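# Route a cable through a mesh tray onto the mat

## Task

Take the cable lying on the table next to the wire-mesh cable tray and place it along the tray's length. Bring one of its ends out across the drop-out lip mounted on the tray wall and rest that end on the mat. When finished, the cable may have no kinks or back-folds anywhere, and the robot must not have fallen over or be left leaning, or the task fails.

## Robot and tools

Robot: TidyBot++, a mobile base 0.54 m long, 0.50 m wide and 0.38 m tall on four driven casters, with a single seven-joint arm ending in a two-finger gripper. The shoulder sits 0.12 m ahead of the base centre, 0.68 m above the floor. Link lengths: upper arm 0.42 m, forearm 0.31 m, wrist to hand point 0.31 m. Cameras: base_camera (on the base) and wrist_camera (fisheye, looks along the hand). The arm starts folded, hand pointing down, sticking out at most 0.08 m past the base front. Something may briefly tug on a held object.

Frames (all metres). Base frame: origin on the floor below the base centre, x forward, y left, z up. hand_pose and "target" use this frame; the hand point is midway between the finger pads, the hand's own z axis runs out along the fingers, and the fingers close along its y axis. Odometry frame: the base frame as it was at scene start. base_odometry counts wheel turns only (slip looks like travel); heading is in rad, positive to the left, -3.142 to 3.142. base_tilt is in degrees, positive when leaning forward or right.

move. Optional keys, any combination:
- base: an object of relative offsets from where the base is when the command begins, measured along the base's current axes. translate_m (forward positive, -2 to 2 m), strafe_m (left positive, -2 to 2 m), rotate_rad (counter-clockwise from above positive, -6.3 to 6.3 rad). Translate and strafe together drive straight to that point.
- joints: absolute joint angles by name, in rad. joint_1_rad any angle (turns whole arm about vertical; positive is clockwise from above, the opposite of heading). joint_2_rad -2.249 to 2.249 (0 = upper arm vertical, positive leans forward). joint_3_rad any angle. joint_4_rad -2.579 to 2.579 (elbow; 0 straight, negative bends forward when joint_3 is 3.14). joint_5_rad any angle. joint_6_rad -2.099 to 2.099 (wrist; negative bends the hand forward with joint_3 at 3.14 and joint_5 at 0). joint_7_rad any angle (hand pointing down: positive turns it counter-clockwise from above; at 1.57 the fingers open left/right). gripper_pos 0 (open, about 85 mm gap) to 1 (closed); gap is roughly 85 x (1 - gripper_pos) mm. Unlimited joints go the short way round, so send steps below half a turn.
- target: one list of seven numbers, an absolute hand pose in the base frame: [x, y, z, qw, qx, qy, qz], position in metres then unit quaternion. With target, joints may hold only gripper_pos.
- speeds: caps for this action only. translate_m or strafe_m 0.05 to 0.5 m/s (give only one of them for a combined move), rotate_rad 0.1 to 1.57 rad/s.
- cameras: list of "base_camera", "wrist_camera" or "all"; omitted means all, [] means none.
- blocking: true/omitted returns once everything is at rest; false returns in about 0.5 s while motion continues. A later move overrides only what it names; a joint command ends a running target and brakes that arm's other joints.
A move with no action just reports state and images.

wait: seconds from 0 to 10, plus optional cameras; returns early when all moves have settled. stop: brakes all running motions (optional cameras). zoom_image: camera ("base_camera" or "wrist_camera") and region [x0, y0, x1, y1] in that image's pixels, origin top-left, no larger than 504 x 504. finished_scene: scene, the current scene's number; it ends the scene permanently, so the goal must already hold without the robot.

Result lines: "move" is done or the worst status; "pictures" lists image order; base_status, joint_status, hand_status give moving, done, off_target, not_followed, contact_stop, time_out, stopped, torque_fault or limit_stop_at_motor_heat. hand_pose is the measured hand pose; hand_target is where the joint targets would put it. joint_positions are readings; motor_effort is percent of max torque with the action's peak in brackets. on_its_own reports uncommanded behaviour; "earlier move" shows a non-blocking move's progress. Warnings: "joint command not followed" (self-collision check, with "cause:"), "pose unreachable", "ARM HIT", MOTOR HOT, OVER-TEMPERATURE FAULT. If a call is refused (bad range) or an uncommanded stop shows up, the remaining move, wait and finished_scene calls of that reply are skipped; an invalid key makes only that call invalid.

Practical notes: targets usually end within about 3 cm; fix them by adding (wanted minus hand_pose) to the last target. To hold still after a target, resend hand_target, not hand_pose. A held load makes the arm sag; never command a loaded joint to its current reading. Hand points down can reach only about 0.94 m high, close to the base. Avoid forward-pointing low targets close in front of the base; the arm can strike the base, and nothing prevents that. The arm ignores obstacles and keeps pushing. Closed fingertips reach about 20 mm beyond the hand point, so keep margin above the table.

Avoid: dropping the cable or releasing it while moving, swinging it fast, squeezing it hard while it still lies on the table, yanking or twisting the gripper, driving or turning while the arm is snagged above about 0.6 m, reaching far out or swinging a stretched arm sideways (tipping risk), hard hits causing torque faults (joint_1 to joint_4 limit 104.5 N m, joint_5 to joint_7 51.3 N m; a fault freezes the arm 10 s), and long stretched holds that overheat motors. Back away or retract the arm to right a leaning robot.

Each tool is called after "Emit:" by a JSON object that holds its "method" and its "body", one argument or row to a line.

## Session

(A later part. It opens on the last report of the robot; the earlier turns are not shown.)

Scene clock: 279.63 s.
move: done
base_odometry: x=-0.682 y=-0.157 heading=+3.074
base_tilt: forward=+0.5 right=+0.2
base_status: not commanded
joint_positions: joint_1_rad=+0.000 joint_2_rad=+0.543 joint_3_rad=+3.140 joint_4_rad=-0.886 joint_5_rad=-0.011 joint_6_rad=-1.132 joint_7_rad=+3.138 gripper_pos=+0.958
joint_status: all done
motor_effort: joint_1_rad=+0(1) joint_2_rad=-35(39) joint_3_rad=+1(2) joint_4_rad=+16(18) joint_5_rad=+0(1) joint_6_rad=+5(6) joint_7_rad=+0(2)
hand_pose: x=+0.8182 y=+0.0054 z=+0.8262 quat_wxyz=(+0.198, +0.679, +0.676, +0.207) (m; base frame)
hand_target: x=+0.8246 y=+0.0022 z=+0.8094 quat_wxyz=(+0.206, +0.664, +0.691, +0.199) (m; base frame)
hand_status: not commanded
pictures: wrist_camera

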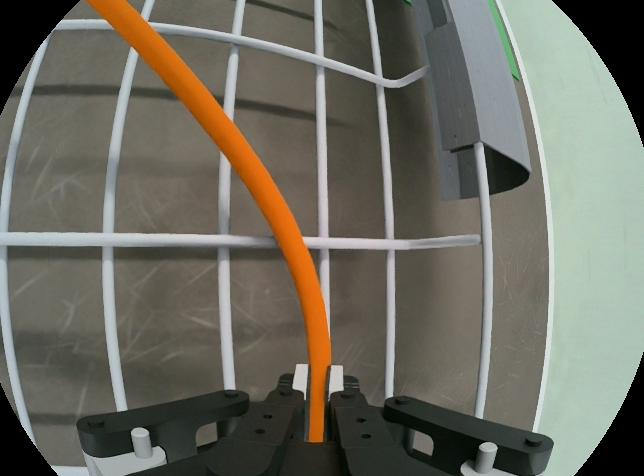

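Emit:
{"method": "move", "body": {
  "joints": {"gripper_pos": 0.72},
  "cameras": ["wrist_camera"]
}}

Emit:
{"method": "move", "body": {
  "joints": {"joint_2_rad": 0.42, "joint_4_rad": -0.68, "joint_6_rad": -1.44, "gripper_pos": 0.6},
  "cameras": ["wrist_camera"]
}}

Scene clock: 281.33 s.
move: done
base_odometry: x=-0.682 y=-0.157 heading=+3.074
base_tilt: forward=+0.5 right=+0.2
base_status: not commanded
joint_positions: joint_1_rad=+0.000 joint_2_rad=+0.550 joint_3_rad=+3.140 joint_4_rad=-0.899 joint_5_rad=-0.011 joint_6_rad=-1.130 joint_7_rad=+3.138 gripper_pos=+0.720
joint_status: all done
motor_effort: joint_1_rad=+0(1) joint_2_rad=-39(41) joint_3_rad=-1(1) joint_4_rad=+19(20) joint_5_rad=+0(1) joint_6_rad=+5(5) joint_7_rad=+1(1)
hand_pose: x=+0.8170 y=+0.0053 z=+0.8157 quat_wxyz=(+0.192, +0.681, +0.678, +0.201) (m; base frame)
hand_target: x=+0.8246 y=+0.0022 z=+0.8094 quat_wxyz=(+0.206, +0.664, +0.691, +0.199) (m; base frame)
hand_status: not commanded
pictures: wrist_camera

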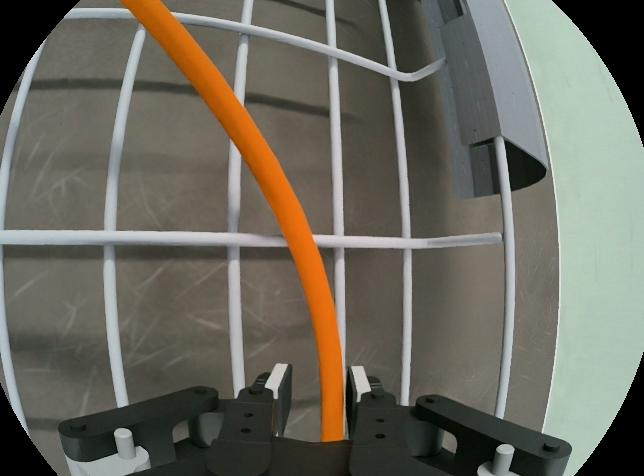

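Scene clock: 282.97 s.
move: done
base_odometry: x=-0.682 y=-0.157 heading=+3.074
base_tilt: forward=+0.5 right=+0.2
base_status: not commanded
joint_positions: joint_1_rad=+0.000 joint_2_rad=+0.415 joint_3_rad=+3.140 joint_4_rad=-0.699 joint_5_rad=-0.011 joint_6_rad=-1.402 joint_7_rad=+3.138 gripper_pos=+0.600
joint_status: all done
motor_effort: joint_1_rad=+0(1) joint_2_rad=-34(44) joint_3_rad=+0(1) joint_4_rad=+18(21) joint_5_rad=-1(1) joint_6_rad=+5(6) joint_7_rad=+1(1)
hand_pose: x=+0.7530 y=+0.0055 z=+0.9527 quat_wxyz=(+0.213, +0.673, +0.673, +0.222) (m; base frame)
hand_target: x=+0.7469 y=+0.0021 z=+0.9520 quat_wxyz=(+0.213, +0.662, +0.689, +0.206) (m; base frame)
hand_status: not commanded
pictures: wrist_camera

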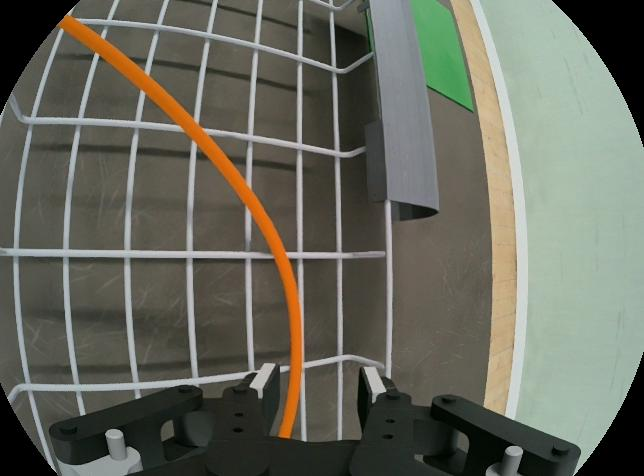

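Emit:
{"method": "move", "body": {
  "joints": {"joint_2_rad": 0.14, "joint_4_rad": -0.73, "joint_6_rad": -1.75},
  "base": {"strafe_m": 0.38},
  "cameras": ["wrist_camera"]
}}

Scene clock: 286.07 s.
move: done
base_odometry: x=-0.708 y=-0.536 heading=+3.073
base_tilt: forward=+0.5 right=+0.2
base_status: done
joint_positions: joint_1_rad=+0.000 joint_2_rad=+0.136 joint_3_rad=+3.140 joint_4_rad=-0.709 joint_5_rad=-0.011 joint_6_rad=-1.713 joint_7_rad=+3.138 gripper_pos=+0.600
joint_status: all done
motor_effort: joint_1_rad=+0(3) joint_2_rad=-21(38) joint_3_rad=+1(2) joint_4_rad=+15(19) joint_5_rad=+0(1) joint_6_rad=+4(6) joint_7_rad=+1(1)
hand_pose: x=+0.5826 y=+0.0056 z=+1.0479 quat_wxyz=(+0.199, +0.676, +0.678, +0.208) (m; base frame)
hand_target: x=+0.5731 y=+0.0020 z=+1.0312 quat_wxyz=(+0.186, +0.669, +0.697, +0.179) (m; base frame)
hand_status: not commanded
pictures: wrist_camera

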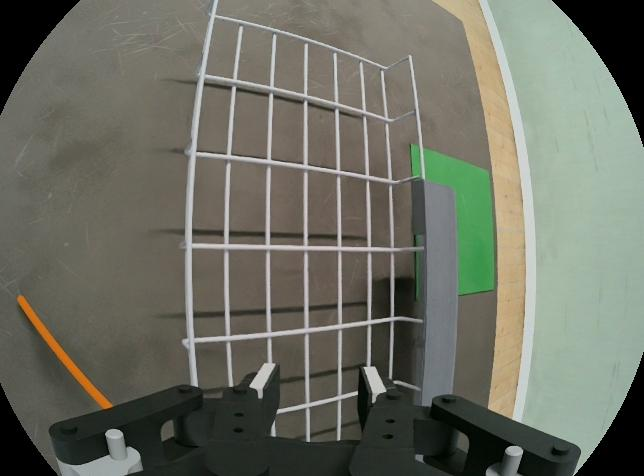

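Emit:
{"method": "move", "body": {
  "joints": {"joint_2_rad": -0.22, "joint_4_rad": -1.8, "joint_6_rad": -1.13, "joint_7_rad": 3.82, "gripper_pos": 0.5},
  "base": {"strafe_m": -0.073},
  "cameras": ["wrist_camera"]
}}

Scene clock: 321.50 s.
move: done
base_odometry: x=-0.703 y=-0.463 heading=+3.074
base_tilt: forward=+0.5 right=+0.2
base_status: done
joint_positions: joint_1_rad=+0.001 joint_2_rad=-0.207 joint_3_rad=+3.141 joint_4_rad=-1.778 joint_5_rad=-0.011 joint_6_rad=-1.176 joint_7_rad=+3.775 gripper_pos=+0.500
joint_status: all done
motor_effort: joint_1_rad=+0(3) joint_2_rad=-12(22) joint_3_rad=+0(2) joint_4_rad=+19(20) joint_5_rad=+0(2) joint_6_rad=+3(6) joint_7_rad=+1(2)
hand_pose: x=+0.4666 y=+0.0043 z=+0.8062 quat_wxyz=(+0.172, +0.444, +0.874, +0.093) (m; base frame)
hand_target: x=+0.4717 y=+0.0020 z=+0.8068 quat_wxyz=(+0.193, +0.421, +0.882, +0.092) (m; base frame)
hand_status: not commanded
pictures: wrist_camera

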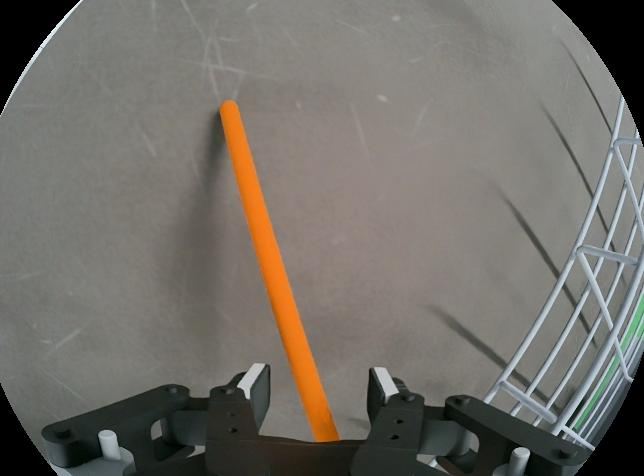

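Emit:
{"method": "zoom_image", "body": {
  "camera": "wrist_camera",
  "region": [200, 290, 420, 450]
}}

Scaled by 2.291.

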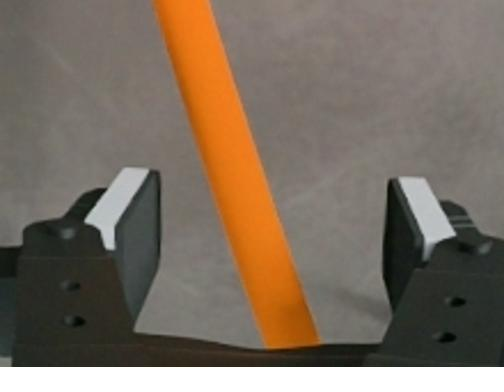

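Emit:
{"method": "move", "body": {
  "joints": {"joint_2_rad": -0.19, "joint_4_rad": -1.825, "joint_6_rad": -1.085, "joint_7_rad": 4.08},
  "cameras": ["wrist_camera"]
}}

Scene clock: 328.87 s.
move: done
base_odometry: x=-0.703 y=-0.463 heading=+3.074
base_tilt: forward=+0.5 right=+0.2
base_status: not commanded
joint_positions: joint_1_rad=+0.001 joint_2_rad=-0.195 joint_3_rad=+3.141 joint_4_rad=-1.804 joint_5_rad=-0.011 joint_6_rad=-1.127 joint_7_rad=+4.049 gripper_pos=+0.500
joint_status: all done
motor_effort: joint_1_rad=+0(1) joint_2_rad=-12(14) joint_3_rad=+1(1) joint_4_rad=+18(19) joint_5_rad=+0(1) joint_6_rad=+3(4) joint_7_rad=+1(2)
hand_pose: x=+0.4744 y=+0.0042 z=+0.7963 quat_wxyz=(+0.188, +0.320, +0.926, +0.070) (m; base frame)
hand_target: x=+0.4806 y=+0.0020 z=+0.7908 quat_wxyz=(+0.199, +0.303, +0.930, +0.065) (m; base frame)
hand_status: not commanded
pictures: wrist_camera

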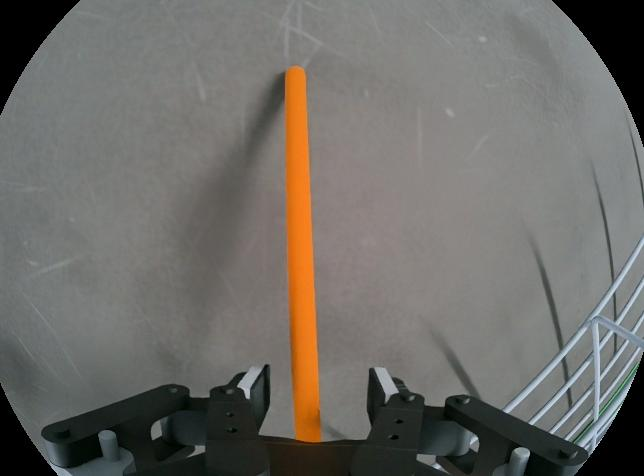

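Emit:
{"method": "move", "body": {
  "joints": {"gripper_pos": 0.85},
  "cameras": []
}}

Emit:
{"method": "move", "body": {
  "joints": {"gripper_pos": 1.0},
  "cameras": ["wrist_camera"]
}}

Scene clock: 332.87 s.
move: done
base_odometry: x=-0.703 y=-0.463 heading=+3.074
base_tilt: forward=+0.5 right=+0.2
base_status: not commanded
joint_positions: joint_1_rad=+0.001 joint_2_rad=-0.195 joint_3_rad=+3.141 joint_4_rad=-1.804 joint_5_rad=-0.011 joint_6_rad=-1.127 joint_7_rad=+4.049 gripper_pos=+0.850
joint_status: all done
motor_effort: joint_1_rad=+0(0) joint_2_rad=-12(12) joint_3_rad=+1(1) joint_4_rad=+18(19) joint_5_rad=+0(1) joint_6_rad=+3(4) joint_7_rad=+1(1)
hand_pose: x=+0.4744 y=+0.0042 z=+0.7963 quat_wxyz=(+0.188, +0.320, +0.926, +0.070) (m; base frame)
hand_target: x=+0.4806 y=+0.0020 z=+0.7908 quat_wxyz=(+0.199, +0.303, +0.930, +0.065) (m; base frame)
hand_status: not commanded
pictures: none
No camera images: "cameras" was empty.

Scene clock: 333.43 s.
move: off_target
base_odometry: x=-0.703 y=-0.463 heading=+3.074
base_tilt: forward=+0.5 right=+0.2
base_status: not commanded
joint_positions: joint_1_rad=+0.001 joint_2_rad=-0.195 joint_3_rad=+3.141 joint_4_rad=-1.804 joint_5_rad=-0.011 joint_6_rad=-1.127 joint_7_rad=+4.049 gripper_pos=+0.919
joint_status: gripper_pos off_target (ended at +0.919, target +1.000)
motor_effort: joint_1_rad=+0(1) joint_2_rad=-12(13) joint_3_rad=+1(1) joint_4_rad=+18(18) joint_5_rad=+0(1) joint_6_rad=+4(4) joint_7_rad=+1(1)
hand_pose: x=+0.4744 y=+0.0042 z=+0.7963 quat_wxyz=(+0.188, +0.320, +0.926, +0.070) (m; base frame)
hand_target: x=+0.4806 y=+0.0020 z=+0.7908 quat_wxyz=(+0.199, +0.303, +0.930, +0.065) (m; base frame)
hand_status: not commanded
pictures: wrist_camera

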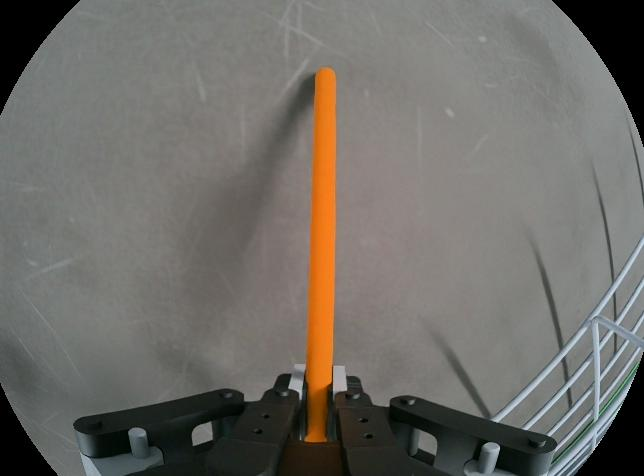

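Emit:
{"method": "move", "body": {
  "joints": {"joint_2_rad": -0.12, "joint_4_rad": -1.25, "joint_6_rad": -1.46, "joint_7_rad": 3.6, "gripper_pos": 1.0},
  "cameras": []
}}

Emit:
{"method": "move", "body": {
  "joints": {"joint_2_rad": 0.2, "joint_4_rad": -0.76, "joint_6_rad": -1.58, "joint_7_rad": 3.18},
  "base": {"strafe_m": 0.1},
  "speeds": {"strafe_m": 0.15},
  "cameras": ["wrist_camera"]
}}

Scene clock: 346.57 s.
move: off_target
base_odometry: x=-0.703 y=-0.463 heading=+3.074
base_tilt: forward=+0.5 right=+0.2
base_status: not commanded
joint_positions: joint_1_rad=+0.001 joint_2_rad=-0.133 joint_3_rad=+3.141 joint_4_rad=-1.282 joint_5_rad=-0.011 joint_6_rad=-1.425 joint_7_rad=+3.646 gripper_pos=+0.919
joint_status: gripper_pos off_target (ended at +0.919, target +1.000); the others done
motor_effort: joint_1_rad=+0(0) joint_2_rad=-14(15) joint_3_rad=+1(1) joint_4_rad=+18(21) joint_5_rad=-1(1) joint_6_rad=+5(6) joint_7_rad=+0(2)
hand_pose: x=+0.5175 y=+0.0045 z=+0.9649 quat_wxyz=(+0.238, +0.488, +0.827, +0.147) (m; base frame)
hand_target: x=+0.5160 y=+0.0020 z=+0.9685 quat_wxyz=(+0.231, +0.507, +0.818, +0.144) (m; base frame)
hand_status: not commanded
pictures: none
No camera images: "cameras" was empty.

Scene clock: 348.53 s.
move: done
base_odometry: x=-0.710 y=-0.563 heading=+3.073
base_tilt: forward=+0.5 right=+0.2
base_status: done
joint_positions: joint_1_rad=+0.001 joint_2_rad=+0.194 joint_3_rad=+3.141 joint_4_rad=-0.793 joint_5_rad=-0.011 joint_6_rad=-1.545 joint_7_rad=+3.225 gripper_pos=+0.919
joint_status: all done
motor_effort: joint_1_rad=+0(2) joint_2_rad=-26(27) joint_3_rad=+0(2) joint_4_rad=+17(20) joint_5_rad=+0(1) joint_6_rad=+5(7) joint_7_rad=+1(2)
hand_pose: x=+0.6405 y=+0.0044 z=+1.0128 quat_wxyz=(+0.217, +0.645, +0.703, +0.207) (m; base frame)
hand_target: x=+0.6363 y=+0.0021 z=+1.0178 quat_wxyz=(+0.213, +0.662, +0.689, +0.206) (m; base frame)
hand_status: not commanded
pictures: wrist_camera

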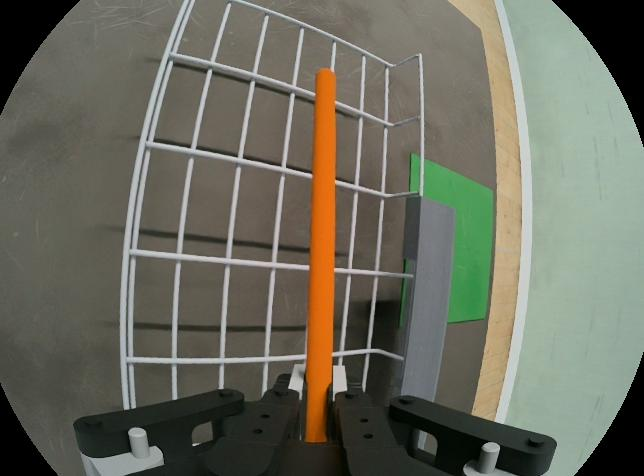

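Emit:
{"method": "move", "body": {
  "joints": {"joint_2_rad": 0.465, "joint_4_rad": -0.74, "joint_6_rad": -0.96, "joint_7_rad": 3.14},
  "base": {"strafe_m": 0.06},
  "speeds": {"strafe_m": 0.15},
  "cameras": ["wrist_camera"]
}}

Scene clock: 353.53 s.
move: done
base_odometry: x=-0.714 y=-0.623 heading=+3.073
base_tilt: forward=+0.5 right=+0.2
base_status: done
joint_positions: joint_1_rad=+0.000 joint_2_rad=+0.473 joint_3_rad=+3.141 joint_4_rad=-0.771 joint_5_rad=-0.011 joint_6_rad=-1.015 joint_7_rad=+3.183 gripper_pos=+0.919
joint_status: all done
motor_effort: joint_1_rad=+0(2) joint_2_rad=-39(44) joint_3_rad=-1(2) joint_4_rad=+21(21) joint_5_rad=+0(1) joint_6_rad=+7(8) joint_7_rad=+0(2)
hand_pose: x=+0.8490 y=+0.0046 z=+0.9596 quat_wxyz=(+0.304, +0.626, +0.652, +0.300) (m; base frame)
hand_target: x=+0.8592 y=+0.0022 z=+0.9960 quat_wxyz=(+0.331, +0.625, +0.624, +0.332) (m; base frame)
hand_status: not commanded
pictures: wrist_camera

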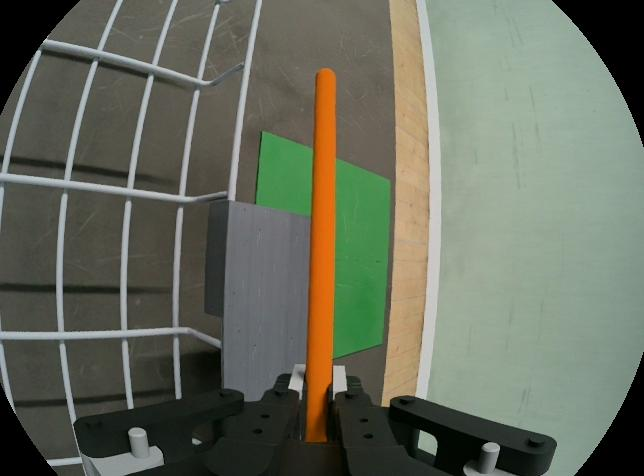

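Emit:
{"method": "move", "body": {
  "joints": {"joint_2_rad": 0.645, "joint_4_rad": -0.64, "joint_6_rad": -0.69},
  "cameras": ["wrist_camera"]
}}

Scene clock: 356.67 s.
move: done
base_odometry: x=-0.714 y=-0.623 heading=+3.073
base_tilt: forward=+0.6 right=+0.2
base_status: not commanded
joint_positions: joint_1_rad=+0.000 joint_2_rad=+0.653 joint_3_rad=+3.141 joint_4_rad=-0.673 joint_5_rad=-0.011 joint_6_rad=-0.746 joint_7_rad=+3.183 gripper_pos=+0.919
joint_status: all done
motor_effort: joint_1_rad=-1(1) joint_2_rad=-46(49) joint_3_rad=-1(1) joint_4_rad=+21(22) joint_5_rad=-1(1) joint_6_rad=+8(9) joint_7_rad=+1(1)
hand_pose: x=+0.9527 y=+0.0040 z=+0.9428 quat_wxyz=(+0.364, +0.597, +0.620, +0.357) (m; base frame)
hand_target: x=+0.9598 y=+0.0021 z=+0.9842 quat_wxyz=(+0.389, +0.590, +0.590, +0.390) (m; base frame)
hand_status: not commanded
pictures: wrist_camera

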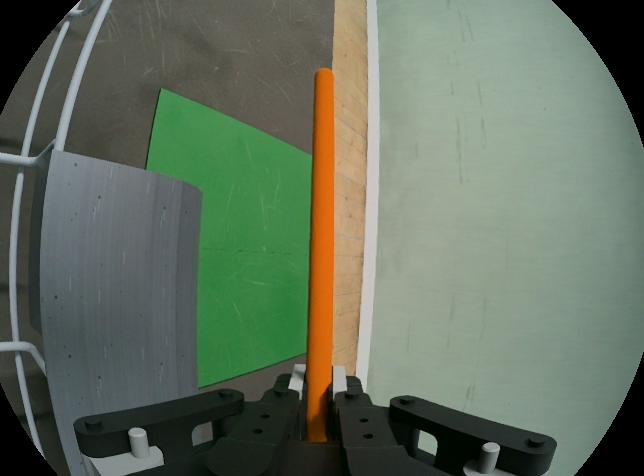

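Emit:
{"method": "move", "body": {
  "joints": {"joint_2_rad": 0.8, "joint_4_rad": -0.58, "joint_6_rad": -0.51},
  "cameras": ["wrist_camera"]
}}

Scene clock: 363.77 s.
move: done
base_odometry: x=-0.714 y=-0.623 heading=+3.073
base_tilt: forward=+0.6 right=+0.2
base_status: not commanded
joint_positions: joint_1_rad=+0.000 joint_2_rad=+0.805 joint_3_rad=+3.141 joint_4_rad=-0.611 joint_5_rad=-0.011 joint_6_rad=-0.565 joint_7_rad=+3.183 gripper_pos=+0.919
joint_status: all done
motor_effort: joint_1_rad=-1(1) joint_2_rad=-49(54) joint_3_rad=-1(1) joint_4_rad=+22(23) joint_5_rad=-1(1) joint_6_rad=+8(10) joint_7_rad=+1(1)
hand_pose: x=+1.0183 y=+0.0035 z=+0.8980 quat_wxyz=(+0.392, +0.581, +0.602, +0.384) (m; base frame)
hand_target: x=+1.0250 y=+0.0021 z=+0.9369 quat_wxyz=(+0.413, +0.573, +0.573, +0.415) (m; base frame)
hand_status: not commanded
pictures: wrist_camera

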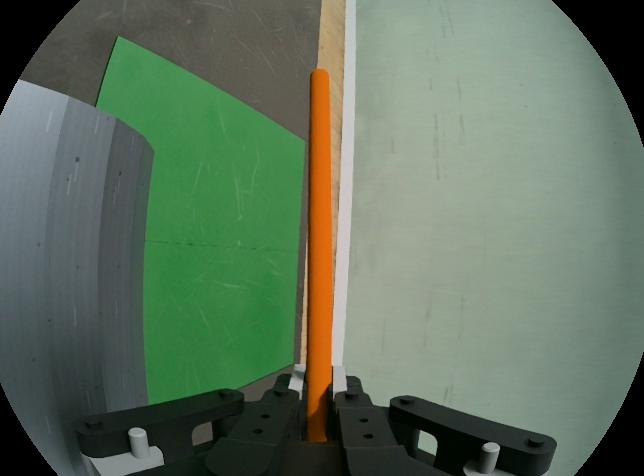

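Emit:
{"method": "move", "body": {
  "joints": {"joint_2_rad": 0.9, "joint_4_rad": -0.52, "joint_6_rad": -0.38},
  "cameras": ["wrist_camera"]
}}

Scene clock: 368.27 s.
move: off_target
base_odometry: x=-0.714 y=-0.623 heading=+3.073
base_tilt: forward=+0.5 right=+0.2
base_status: not commanded
joint_positions: joint_1_rad=+0.001 joint_2_rad=+0.858 joint_3_rad=+3.141 joint_4_rad=-0.549 joint_5_rad=-0.011 joint_6_rad=-0.434 joint_7_rad=+3.183 gripper_pos=+0.919
joint_status: joint_2_rad off_target (ended at +0.858, target +0.900); the others done
motor_effort: joint_1_rad=-2(3) joint_2_rad=-43(51) joint_3_rad=-1(2) joint_4_rad=+22(25) joint_5_rad=+0(1) joint_6_rad=+9(10) joint_7_rad=+1(1)
hand_pose: x=+1.0474 y=+0.0019 z=+0.9257 quat_wxyz=(+0.434, +0.553, +0.572, +0.423) (m; base frame)
hand_target: x=+1.0625 y=+0.0020 z=+0.9199 quat_wxyz=(+0.439, +0.554, +0.553, +0.440) (m; base frame)
hand_status: not commanded
pictures: wrist_camera

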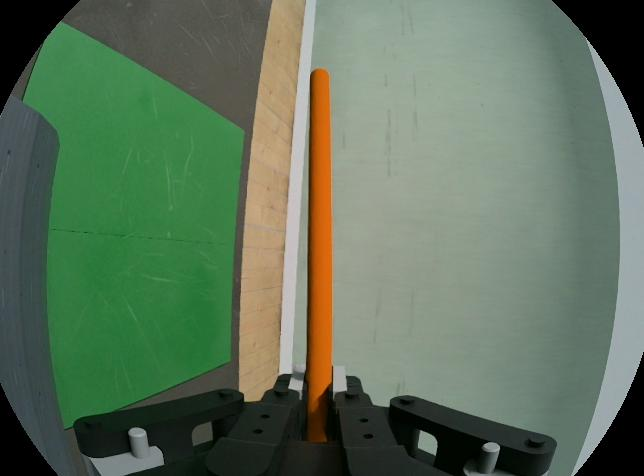

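Emit:
{"method": "move", "body": {
  "joints": {"joint_2_rad": 0.93, "joint_4_rad": -0.54, "joint_6_rad": -0.385},
  "base": {"strafe_m": -0.04},
  "speeds": {"strafe_m": 0.1},
  "cameras": ["wrist_camera"]
}}

Scene clock: 372.27 s.
move: off_target
base_odometry: x=-0.712 y=-0.583 heading=+3.073
base_tilt: forward=+0.5 right=+0.2
base_status: done
joint_positions: joint_1_rad=-0.005 joint_2_rad=+0.870 joint_3_rad=+3.141 joint_4_rad=-0.549 joint_5_rad=-0.011 joint_6_rad=-0.432 joint_7_rad=+3.183 gripper_pos=+0.919
joint_status: joint_2_rad off_target (ended at +0.870, target +0.930); the others done
motor_effort: joint_1_rad=+2(5) joint_2_rad=-38(44) joint_3_rad=-1(2) joint_4_rad=+21(23) joint_5_rad=-1(1) joint_6_rad=+8(9) joint_7_rad=+1(2)
hand_pose: x=+1.0504 y=+0.0073 z=+0.9151 quat_wxyz=(+0.429, +0.554, +0.576, +0.421) (m; base frame)
hand_target: x=+1.0678 y=+0.0020 z=+0.8777 quat_wxyz=(+0.423, +0.566, +0.565, +0.425) (m; base frame)
hand_status: not commanded
pictures: wrist_camera

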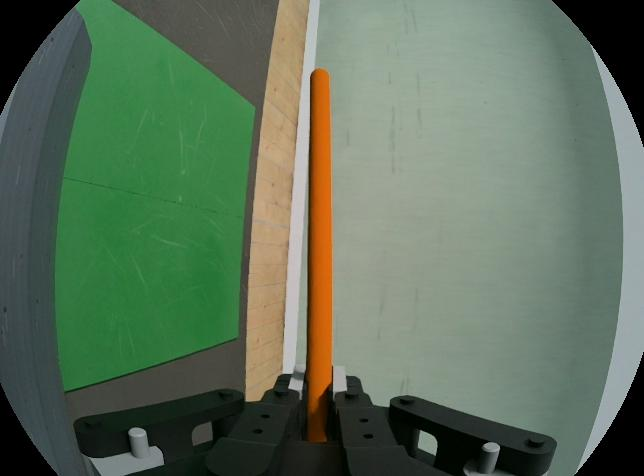

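Emit:
{"method": "move", "body": {
  "joints": {"joint_2_rad": 0.885, "gripper_pos": 0.78},
  "cameras": ["wrist_camera"]
}}

Scene clock: 377.83 s.
move: done
base_odometry: x=-0.712 y=-0.583 heading=+3.073
base_tilt: forward=+0.5 right=+0.2
base_status: not commanded
joint_positions: joint_1_rad=-0.004 joint_2_rad=+0.865 joint_3_rad=+3.141 joint_4_rad=-0.549 joint_5_rad=-0.011 joint_6_rad=-0.432 joint_7_rad=+3.183 gripper_pos=+0.780
joint_status: all done
motor_effort: joint_1_rad=+0(2) joint_2_rad=-47(47) joint_3_rad=+0(2) joint_4_rad=+22(23) joint_5_rad=-1(1) joint_6_rad=+8(10) joint_7_rad=+0(1)
hand_pose: x=+1.0494 y=+0.0072 z=+0.9190 quat_wxyz=(+0.431, +0.553, +0.575, +0.423) (m; base frame)
hand_target: x=+1.0581 y=+0.0020 z=+0.9202 quat_wxyz=(+0.436, +0.557, +0.556, +0.438) (m; base frame)
hand_status: not commanded
pictures: wrist_camera

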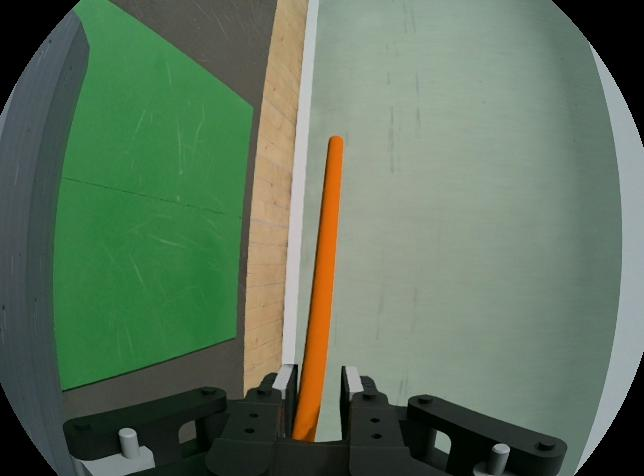

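Emit:
{"method": "move", "body": {
  "joints": {"joint_2_rad": 0.67, "joint_4_rad": -0.79, "joint_6_rad": -0.38},
  "cameras": ["wrist_camera"]
}}

Scene clock: 383.10 s.
move: done
base_odometry: x=-0.712 y=-0.583 heading=+3.073
base_tilt: forward=+0.5 right=+0.2
base_status: not commanded
joint_positions: joint_1_rad=-0.004 joint_2_rad=+0.670 joint_3_rad=+3.141 joint_4_rad=-0.771 joint_5_rad=-0.011 joint_6_rad=-0.428 joint_7_rad=+3.183 gripper_pos=+0.780
joint_status: all done
motor_effort: joint_1_rad=+0(1) joint_2_rad=-46(54) joint_3_rad=+0(1) joint_4_rad=+22(24) joint_5_rad=-1(1) joint_6_rad=+8(10) joint_7_rad=+1(1)
hand_pose: x=+0.9894 y=+0.0070 z=+0.9614 quat_wxyz=(+0.424, +0.557, +0.580, +0.416) (m; base frame)
hand_target: x=+0.9928 y=+0.0022 z=+0.9636 quat_wxyz=(+0.427, +0.563, +0.562, +0.429) (m; base frame)
hand_status: not commanded
pictures: wrist_camera

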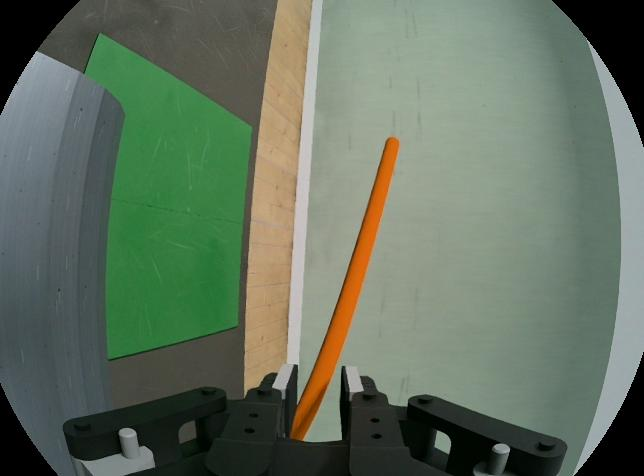

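Emit:
{"method": "move", "body": {
  "joints": {"joint_2_rad": 0.68, "joint_4_rad": -0.87, "joint_6_rad": -0.29},
  "cameras": ["wrist_camera"]
}}

Scene clock: 386.77 s.
move: done
base_odometry: x=-0.712 y=-0.583 heading=+3.073
base_tilt: forward=+0.6 right=+0.2
base_status: not commanded
joint_positions: joint_1_rad=-0.004 joint_2_rad=+0.677 joint_3_rad=+3.141 joint_4_rad=-0.851 joint_5_rad=-0.011 joint_6_rad=-0.340 joint_7_rad=+3.183 gripper_pos=+0.780
joint_status: all done
motor_effort: joint_1_rad=+0(1) joint_2_rad=-46(48) joint_3_rad=-1(1) joint_4_rad=+21(23) joint_5_rad=+0(1) joint_6_rad=+8(10) joint_7_rad=+1(1)
hand_pose: x=+0.9944 y=+0.0068 z=+0.9323 quat_wxyz=(+0.425, +0.558, +0.579, +0.416) (m; base frame)
hand_target: x=+0.9979 y=+0.0022 z=+0.9327 quat_wxyz=(+0.427, +0.563, +0.562, +0.429) (m; base frame)
hand_status: not commanded
pictures: wrist_camera

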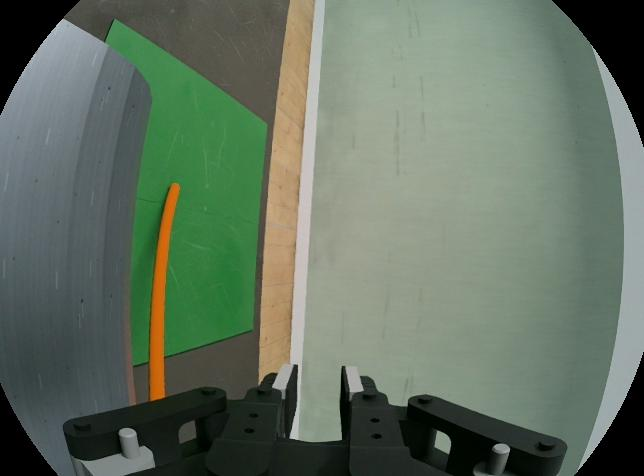

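Emit:
{"method": "zoom_image", "body": {
  "camera": "wrist_camera",
  "region": [90, 150, 290, 420]
}}

Scaled by 1.867.

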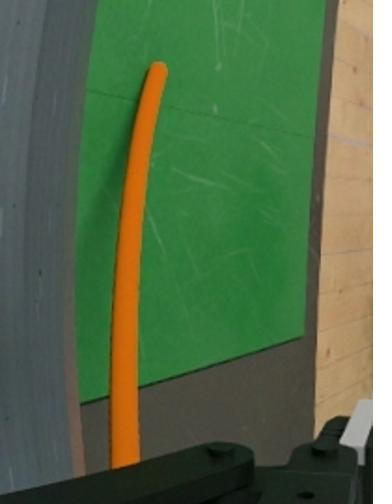

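Emit:
{"method": "move", "body": {
  "joints": {"joint_2_rad": 0.53, "joint_4_rad": -0.76, "joint_6_rad": -0.75},
  "cameras": []
}}

Emit:
{"method": "move", "body": {
  "joints": {"joint_2_rad": 0.3, "joint_4_rad": -0.6, "joint_6_rad": -1.5},
  "cameras": ["wrist_camera"]
}}

Scene clock: 393.53 s.
move: done
base_odometry: x=-0.712 y=-0.583 heading=+3.073
base_tilt: forward=+0.6 right=+0.2
base_status: not commanded
joint_positions: joint_1_rad=-0.004 joint_2_rad=+0.525 joint_3_rad=+3.141 joint_4_rad=-0.779 joint_5_rad=-0.011 joint_6_rad=-0.716 joint_7_rad=+3.183 gripper_pos=+0.780
joint_status: all done
motor_effort: joint_1_rad=+0(0) joint_2_rad=-41(50) joint_3_rad=+0(1) joint_4_rad=+21(24) joint_5_rad=+0(1) joint_6_rad=+8(10) joint_7_rad=+1(2)
hand_pose: x=+0.9136 y=+0.0075 z=+0.9933 quat_wxyz=(+0.379, +0.586, +0.611, +0.373) (m; base frame)
hand_target: x=+0.9114 y=+0.0022 z=+0.9912 quat_wxyz=(+0.369, +0.603, +0.602, +0.371) (m; base frame)
hand_status: not commanded
pictures: none
No camera images: "cameras" was empty.

Scene clock: 395.27 s.
move: done
base_odometry: x=-0.712 y=-0.583 heading=+3.073
base_tilt: forward=+0.5 right=+0.2
base_status: not commanded
joint_positions: joint_1_rad=-0.004 joint_2_rad=+0.297 joint_3_rad=+3.141 joint_4_rad=-0.618 joint_5_rad=-0.011 joint_6_rad=-1.462 joint_7_rad=+3.183 gripper_pos=+0.780
joint_status: all done
motor_effort: joint_1_rad=+0(0) joint_2_rad=-29(46) joint_3_rad=+0(1) joint_4_rad=+16(22) joint_5_rad=-1(1) joint_6_rad=+6(8) joint_7_rad=+0(1)
hand_pose: x=+0.7067 y=+0.0077 z=+1.0513 quat_wxyz=(+0.265, +0.640, +0.672, +0.263) (m; base frame)
hand_target: x=+0.6998 y=+0.0021 z=+1.0496 quat_wxyz=(+0.256, +0.659, +0.659, +0.257) (m; base frame)
hand_status: not commanded
pictures: wrist_camera

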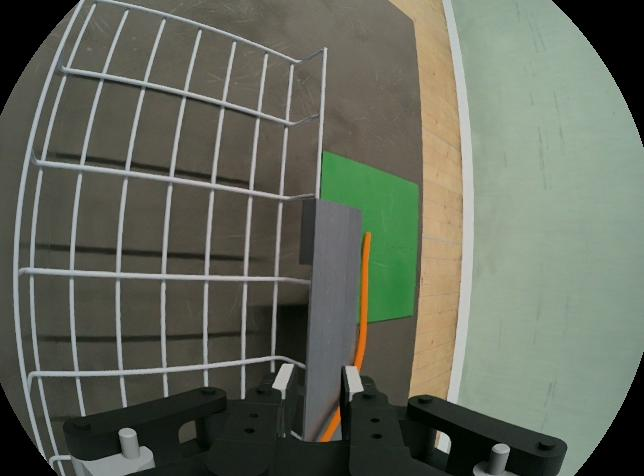

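Emit:
{"method": "zoom_image", "body": {
  "camera": "wrist_camera",
  "region": [300, 190, 440, 390]
}}

Scaled by 2.520.

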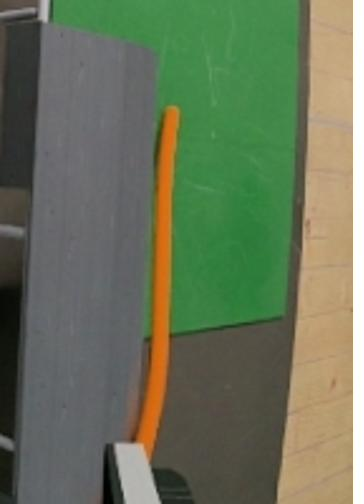

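Emit:
{"method": "move", "body": {
  "joints": {"joint_2_rad": 0.58, "joint_4_rad": -0.76, "joint_6_rad": -0.72},
  "base": {"strafe_m": 0.08},
  "cameras": ["wrist_camera"]
}}

Emit:
{"method": "zoom_image", "body": {
  "camera": "wrist_camera",
  "region": [100, 150, 340, 390]
}}

Scene clock: 406.77 s.
move: done
base_odometry: x=-0.717 y=-0.663 heading=+3.074
base_tilt: forward=+0.6 right=+0.2
base_status: done
joint_positions: joint_1_rad=-0.006 joint_2_rad=+0.581 joint_3_rad=+3.140 joint_4_rad=-0.752 joint_5_rad=-0.011 joint_6_rad=-0.772 joint_7_rad=+3.183 gripper_pos=+0.780
joint_status: all done
motor_effort: joint_1_rad=+0(3) joint_2_rad=-42(49) joint_3_rad=+0(2) joint_4_rad=+20(23) joint_5_rad=-1(2) joint_6_rad=+7(8) joint_7_rad=+0(2)
hand_pose: x=+0.9233 y=+0.0094 z=+0.9490 quat_wxyz=(+0.352, +0.601, +0.628, +0.348) (m; base frame)
hand_target: x=+0.9304 y=+0.0022 z=+0.9594 quat_wxyz=(+0.363, +0.606, +0.606, +0.365) (m; base frame)
hand_status: not commanded
pictures: wrist_camera

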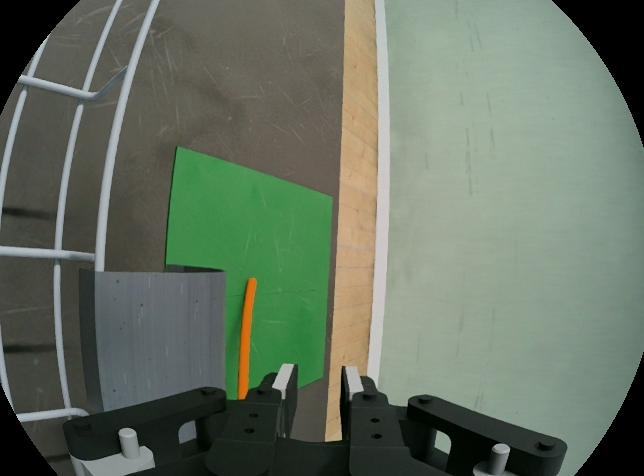

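Scaled by 2.100.

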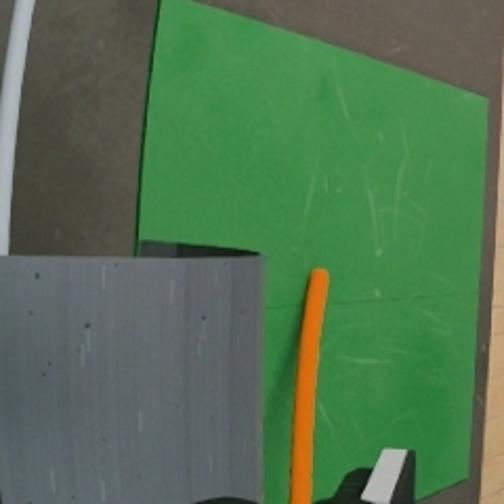

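Emit:
{"method": "move", "body": {
  "joints": {"joint_2_rad": 0.3, "joint_4_rad": -0.6, "joint_6_rad": -1.5},
  "cameras": []
}}

Emit:
{"method": "move", "body": {
  "base": {"strafe_m": -0.5},
  "cameras": ["wrist_camera"]
}}

Scene clock: 420.17 s.
move: done
base_odometry: x=-0.717 y=-0.663 heading=+3.074
base_tilt: forward=+0.5 right=+0.2
base_status: not commanded
joint_positions: joint_1_rad=-0.006 joint_2_rad=+0.297 joint_3_rad=+3.140 joint_4_rad=-0.617 joint_5_rad=-0.011 joint_6_rad=-1.462 joint_7_rad=+3.183 gripper_pos=+0.780
joint_status: all done
motor_effort: joint_1_rad=+0(0) joint_2_rad=-29(47) joint_3_rad=-1(1) joint_4_rad=+16(23) joint_5_rad=+0(1) joint_6_rad=+6(8) joint_7_rad=+1(2)
hand_pose: x=+0.7068 y=+0.0090 z=+1.0515 quat_wxyz=(+0.265, +0.639, +0.673, +0.264) (m; base frame)
hand_target: x=+0.6998 y=+0.0021 z=+1.0497 quat_wxyz=(+0.256, +0.659, +0.659, +0.257) (m; base frame)
hand_status: not commanded
pictures: none
No camera images: "cameras" was empty.

Scene clock: 422.67 s.
move: done
base_odometry: x=-0.683 y=-0.164 heading=+3.074
base_tilt: forward=+0.5 right=+0.2
base_status: done
joint_positions: joint_1_rad=+0.001 joint_2_rad=+0.298 joint_3_rad=+3.140 joint_4_rad=-0.617 joint_5_rad=-0.011 joint_6_rad=-1.467 joint_7_rad=+3.183 gripper_pos=+0.780
joint_status: not commanded
motor_effort: joint_1_rad=+0(3) joint_2_rad=-29(31) joint_3_rad=+1(2) joint_4_rad=+16(17) joint_5_rad=-1(2) joint_6_rad=+6(7) joint_7_rad=+1(2)
hand_pose: x=+0.7061 y=+0.0045 z=+1.0499 quat_wxyz=(+0.264, +0.642, +0.671, +0.261) (m; base frame)
hand_target: x=+0.6998 y=+0.0021 z=+1.0497 quat_wxyz=(+0.256, +0.659, +0.659, +0.257) (m; base frame)
hand_status: not commanded
pictures: wrist_camera

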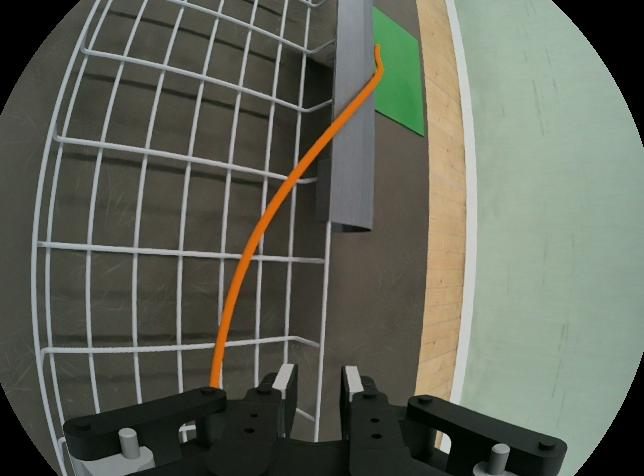

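Emit:
{"method": "zoom_image", "body": {
  "camera": "wrist_camera",
  "region": [310, 10, 440, 140]
}}

Scaled by 3.877.

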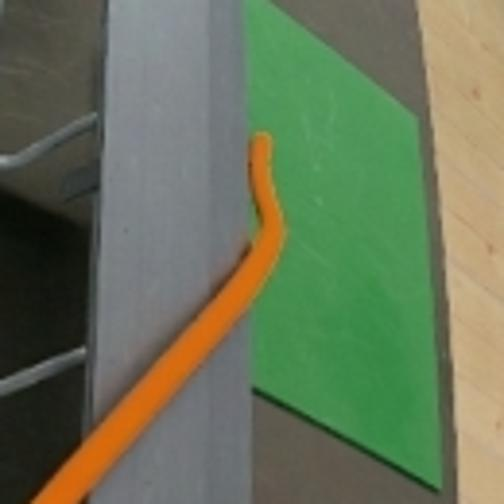

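Emit:
{"method": "move", "body": {
  "base": {"strafe_m": -0.5},
  "cameras": ["wrist_camera"]
}}

Scene clock: 432.33 s.
move: done
base_odometry: x=-0.649 y=+0.335 heading=+3.074
base_tilt: forward=+0.5 right=+0.2
base_status: done
joint_positions: joint_1_rad=+0.005 joint_2_rad=+0.298 joint_3_rad=+3.141 joint_4_rad=-0.617 joint_5_rad=-0.011 joint_6_rad=-1.467 joint_7_rad=+3.183 gripper_pos=+0.780
joint_status: not commanded
motor_effort: joint_1_rad=+0(3) joint_2_rad=-29(30) joint_3_rad=+0(2) joint_4_rad=+17(17) joint_5_rad=-1(2) joint_6_rad=+6(7) joint_7_rad=+1(2)
hand_pose: x=+0.7061 y=+0.0021 z=+1.0499 quat_wxyz=(+0.264, +0.644, +0.670, +0.260) (m; base frame)
hand_target: x=+0.6998 y=+0.0021 z=+1.0497 quat_wxyz=(+0.256, +0.659, +0.659, +0.257) (m; base frame)
hand_status: not commanded
pictures: wrist_camera

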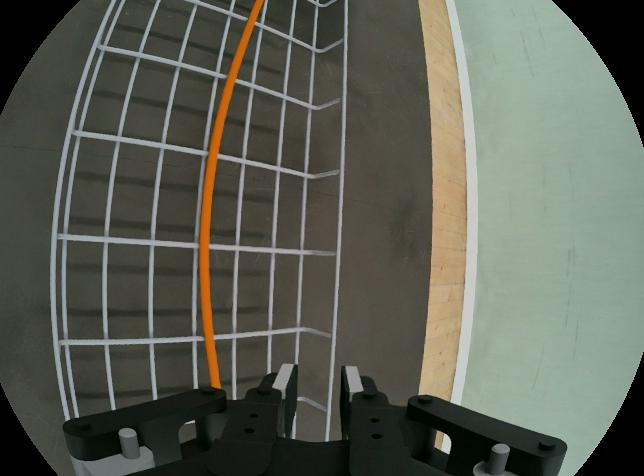

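Emit:
{"method": "move", "body": {
  "base": {"strafe_m": -0.5},
  "cameras": ["wrist_camera"]
}}

Scene clock: 435.33 s.
move: done
base_odometry: x=-0.616 y=+0.834 heading=+3.075
base_tilt: forward=+0.5 right=+0.2
base_status: done
joint_positions: joint_1_rad=+0.007 joint_2_rad=+0.298 joint_3_rad=+3.142 joint_4_rad=-0.617 joint_5_rad=-0.011 joint_6_rad=-1.467 joint_7_rad=+3.183 gripper_pos=+0.780
joint_status: not commanded
motor_effort: joint_1_rad=-1(3) joint_2_rad=-29(30) joint_3_rad=-1(1) joint_4_rad=+17(17) joint_5_rad=-1(2) joint_6_rad=+6(7) joint_7_rad=+1(1)
hand_pose: x=+0.7061 y=+0.0009 z=+1.0499 quat_wxyz=(+0.265, +0.644, +0.669, +0.260) (m; base frame)
hand_target: x=+0.6998 y=+0.0021 z=+1.0497 quat_wxyz=(+0.256, +0.659, +0.659, +0.257) (m; base frame)
hand_status: not commanded
pictures: wrist_camera

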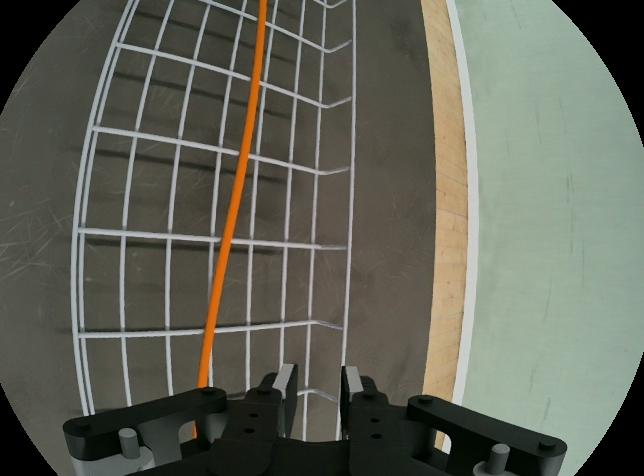

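Emit:
{"method": "move", "body": {
  "base": {"strafe_m": -0.4},
  "cameras": ["wrist_camera"]
}}

Scene clock: 439.43 s.
move: done
base_odometry: x=-0.589 y=+1.233 heading=+3.075
base_tilt: forward=+0.5 right=+0.2
base_status: done
joint_positions: joint_1_rad=+0.007 joint_2_rad=+0.298 joint_3_rad=+3.142 joint_4_rad=-0.617 joint_5_rad=-0.011 joint_6_rad=-1.467 joint_7_rad=+3.183 gripper_pos=+0.780
joint_status: not commanded
motor_effort: joint_1_rad=+0(3) joint_2_rad=-28(30) joint_3_rad=+0(2) joint_4_rad=+17(18) joint_5_rad=+0(2) joint_6_rad=+6(7) joint_7_rad=+1(1)
hand_pose: x=+0.7061 y=+0.0004 z=+1.0499 quat_wxyz=(+0.265, +0.645, +0.669, +0.259) (m; base frame)
hand_target: x=+0.6998 y=+0.0021 z=+1.0497 quat_wxyz=(+0.256, +0.659, +0.659, +0.257) (m; base frame)
hand_status: not commanded
pictures: wrist_camera

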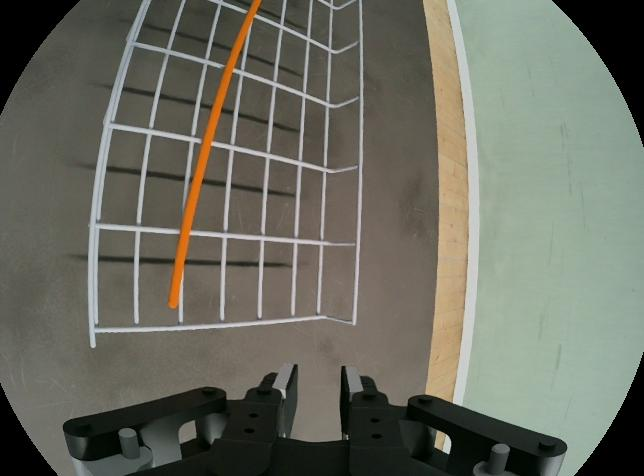

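Emit:
{"method": "finished_scene", "body": {
  "scene": 1
}}

The scene is finished: the task was done.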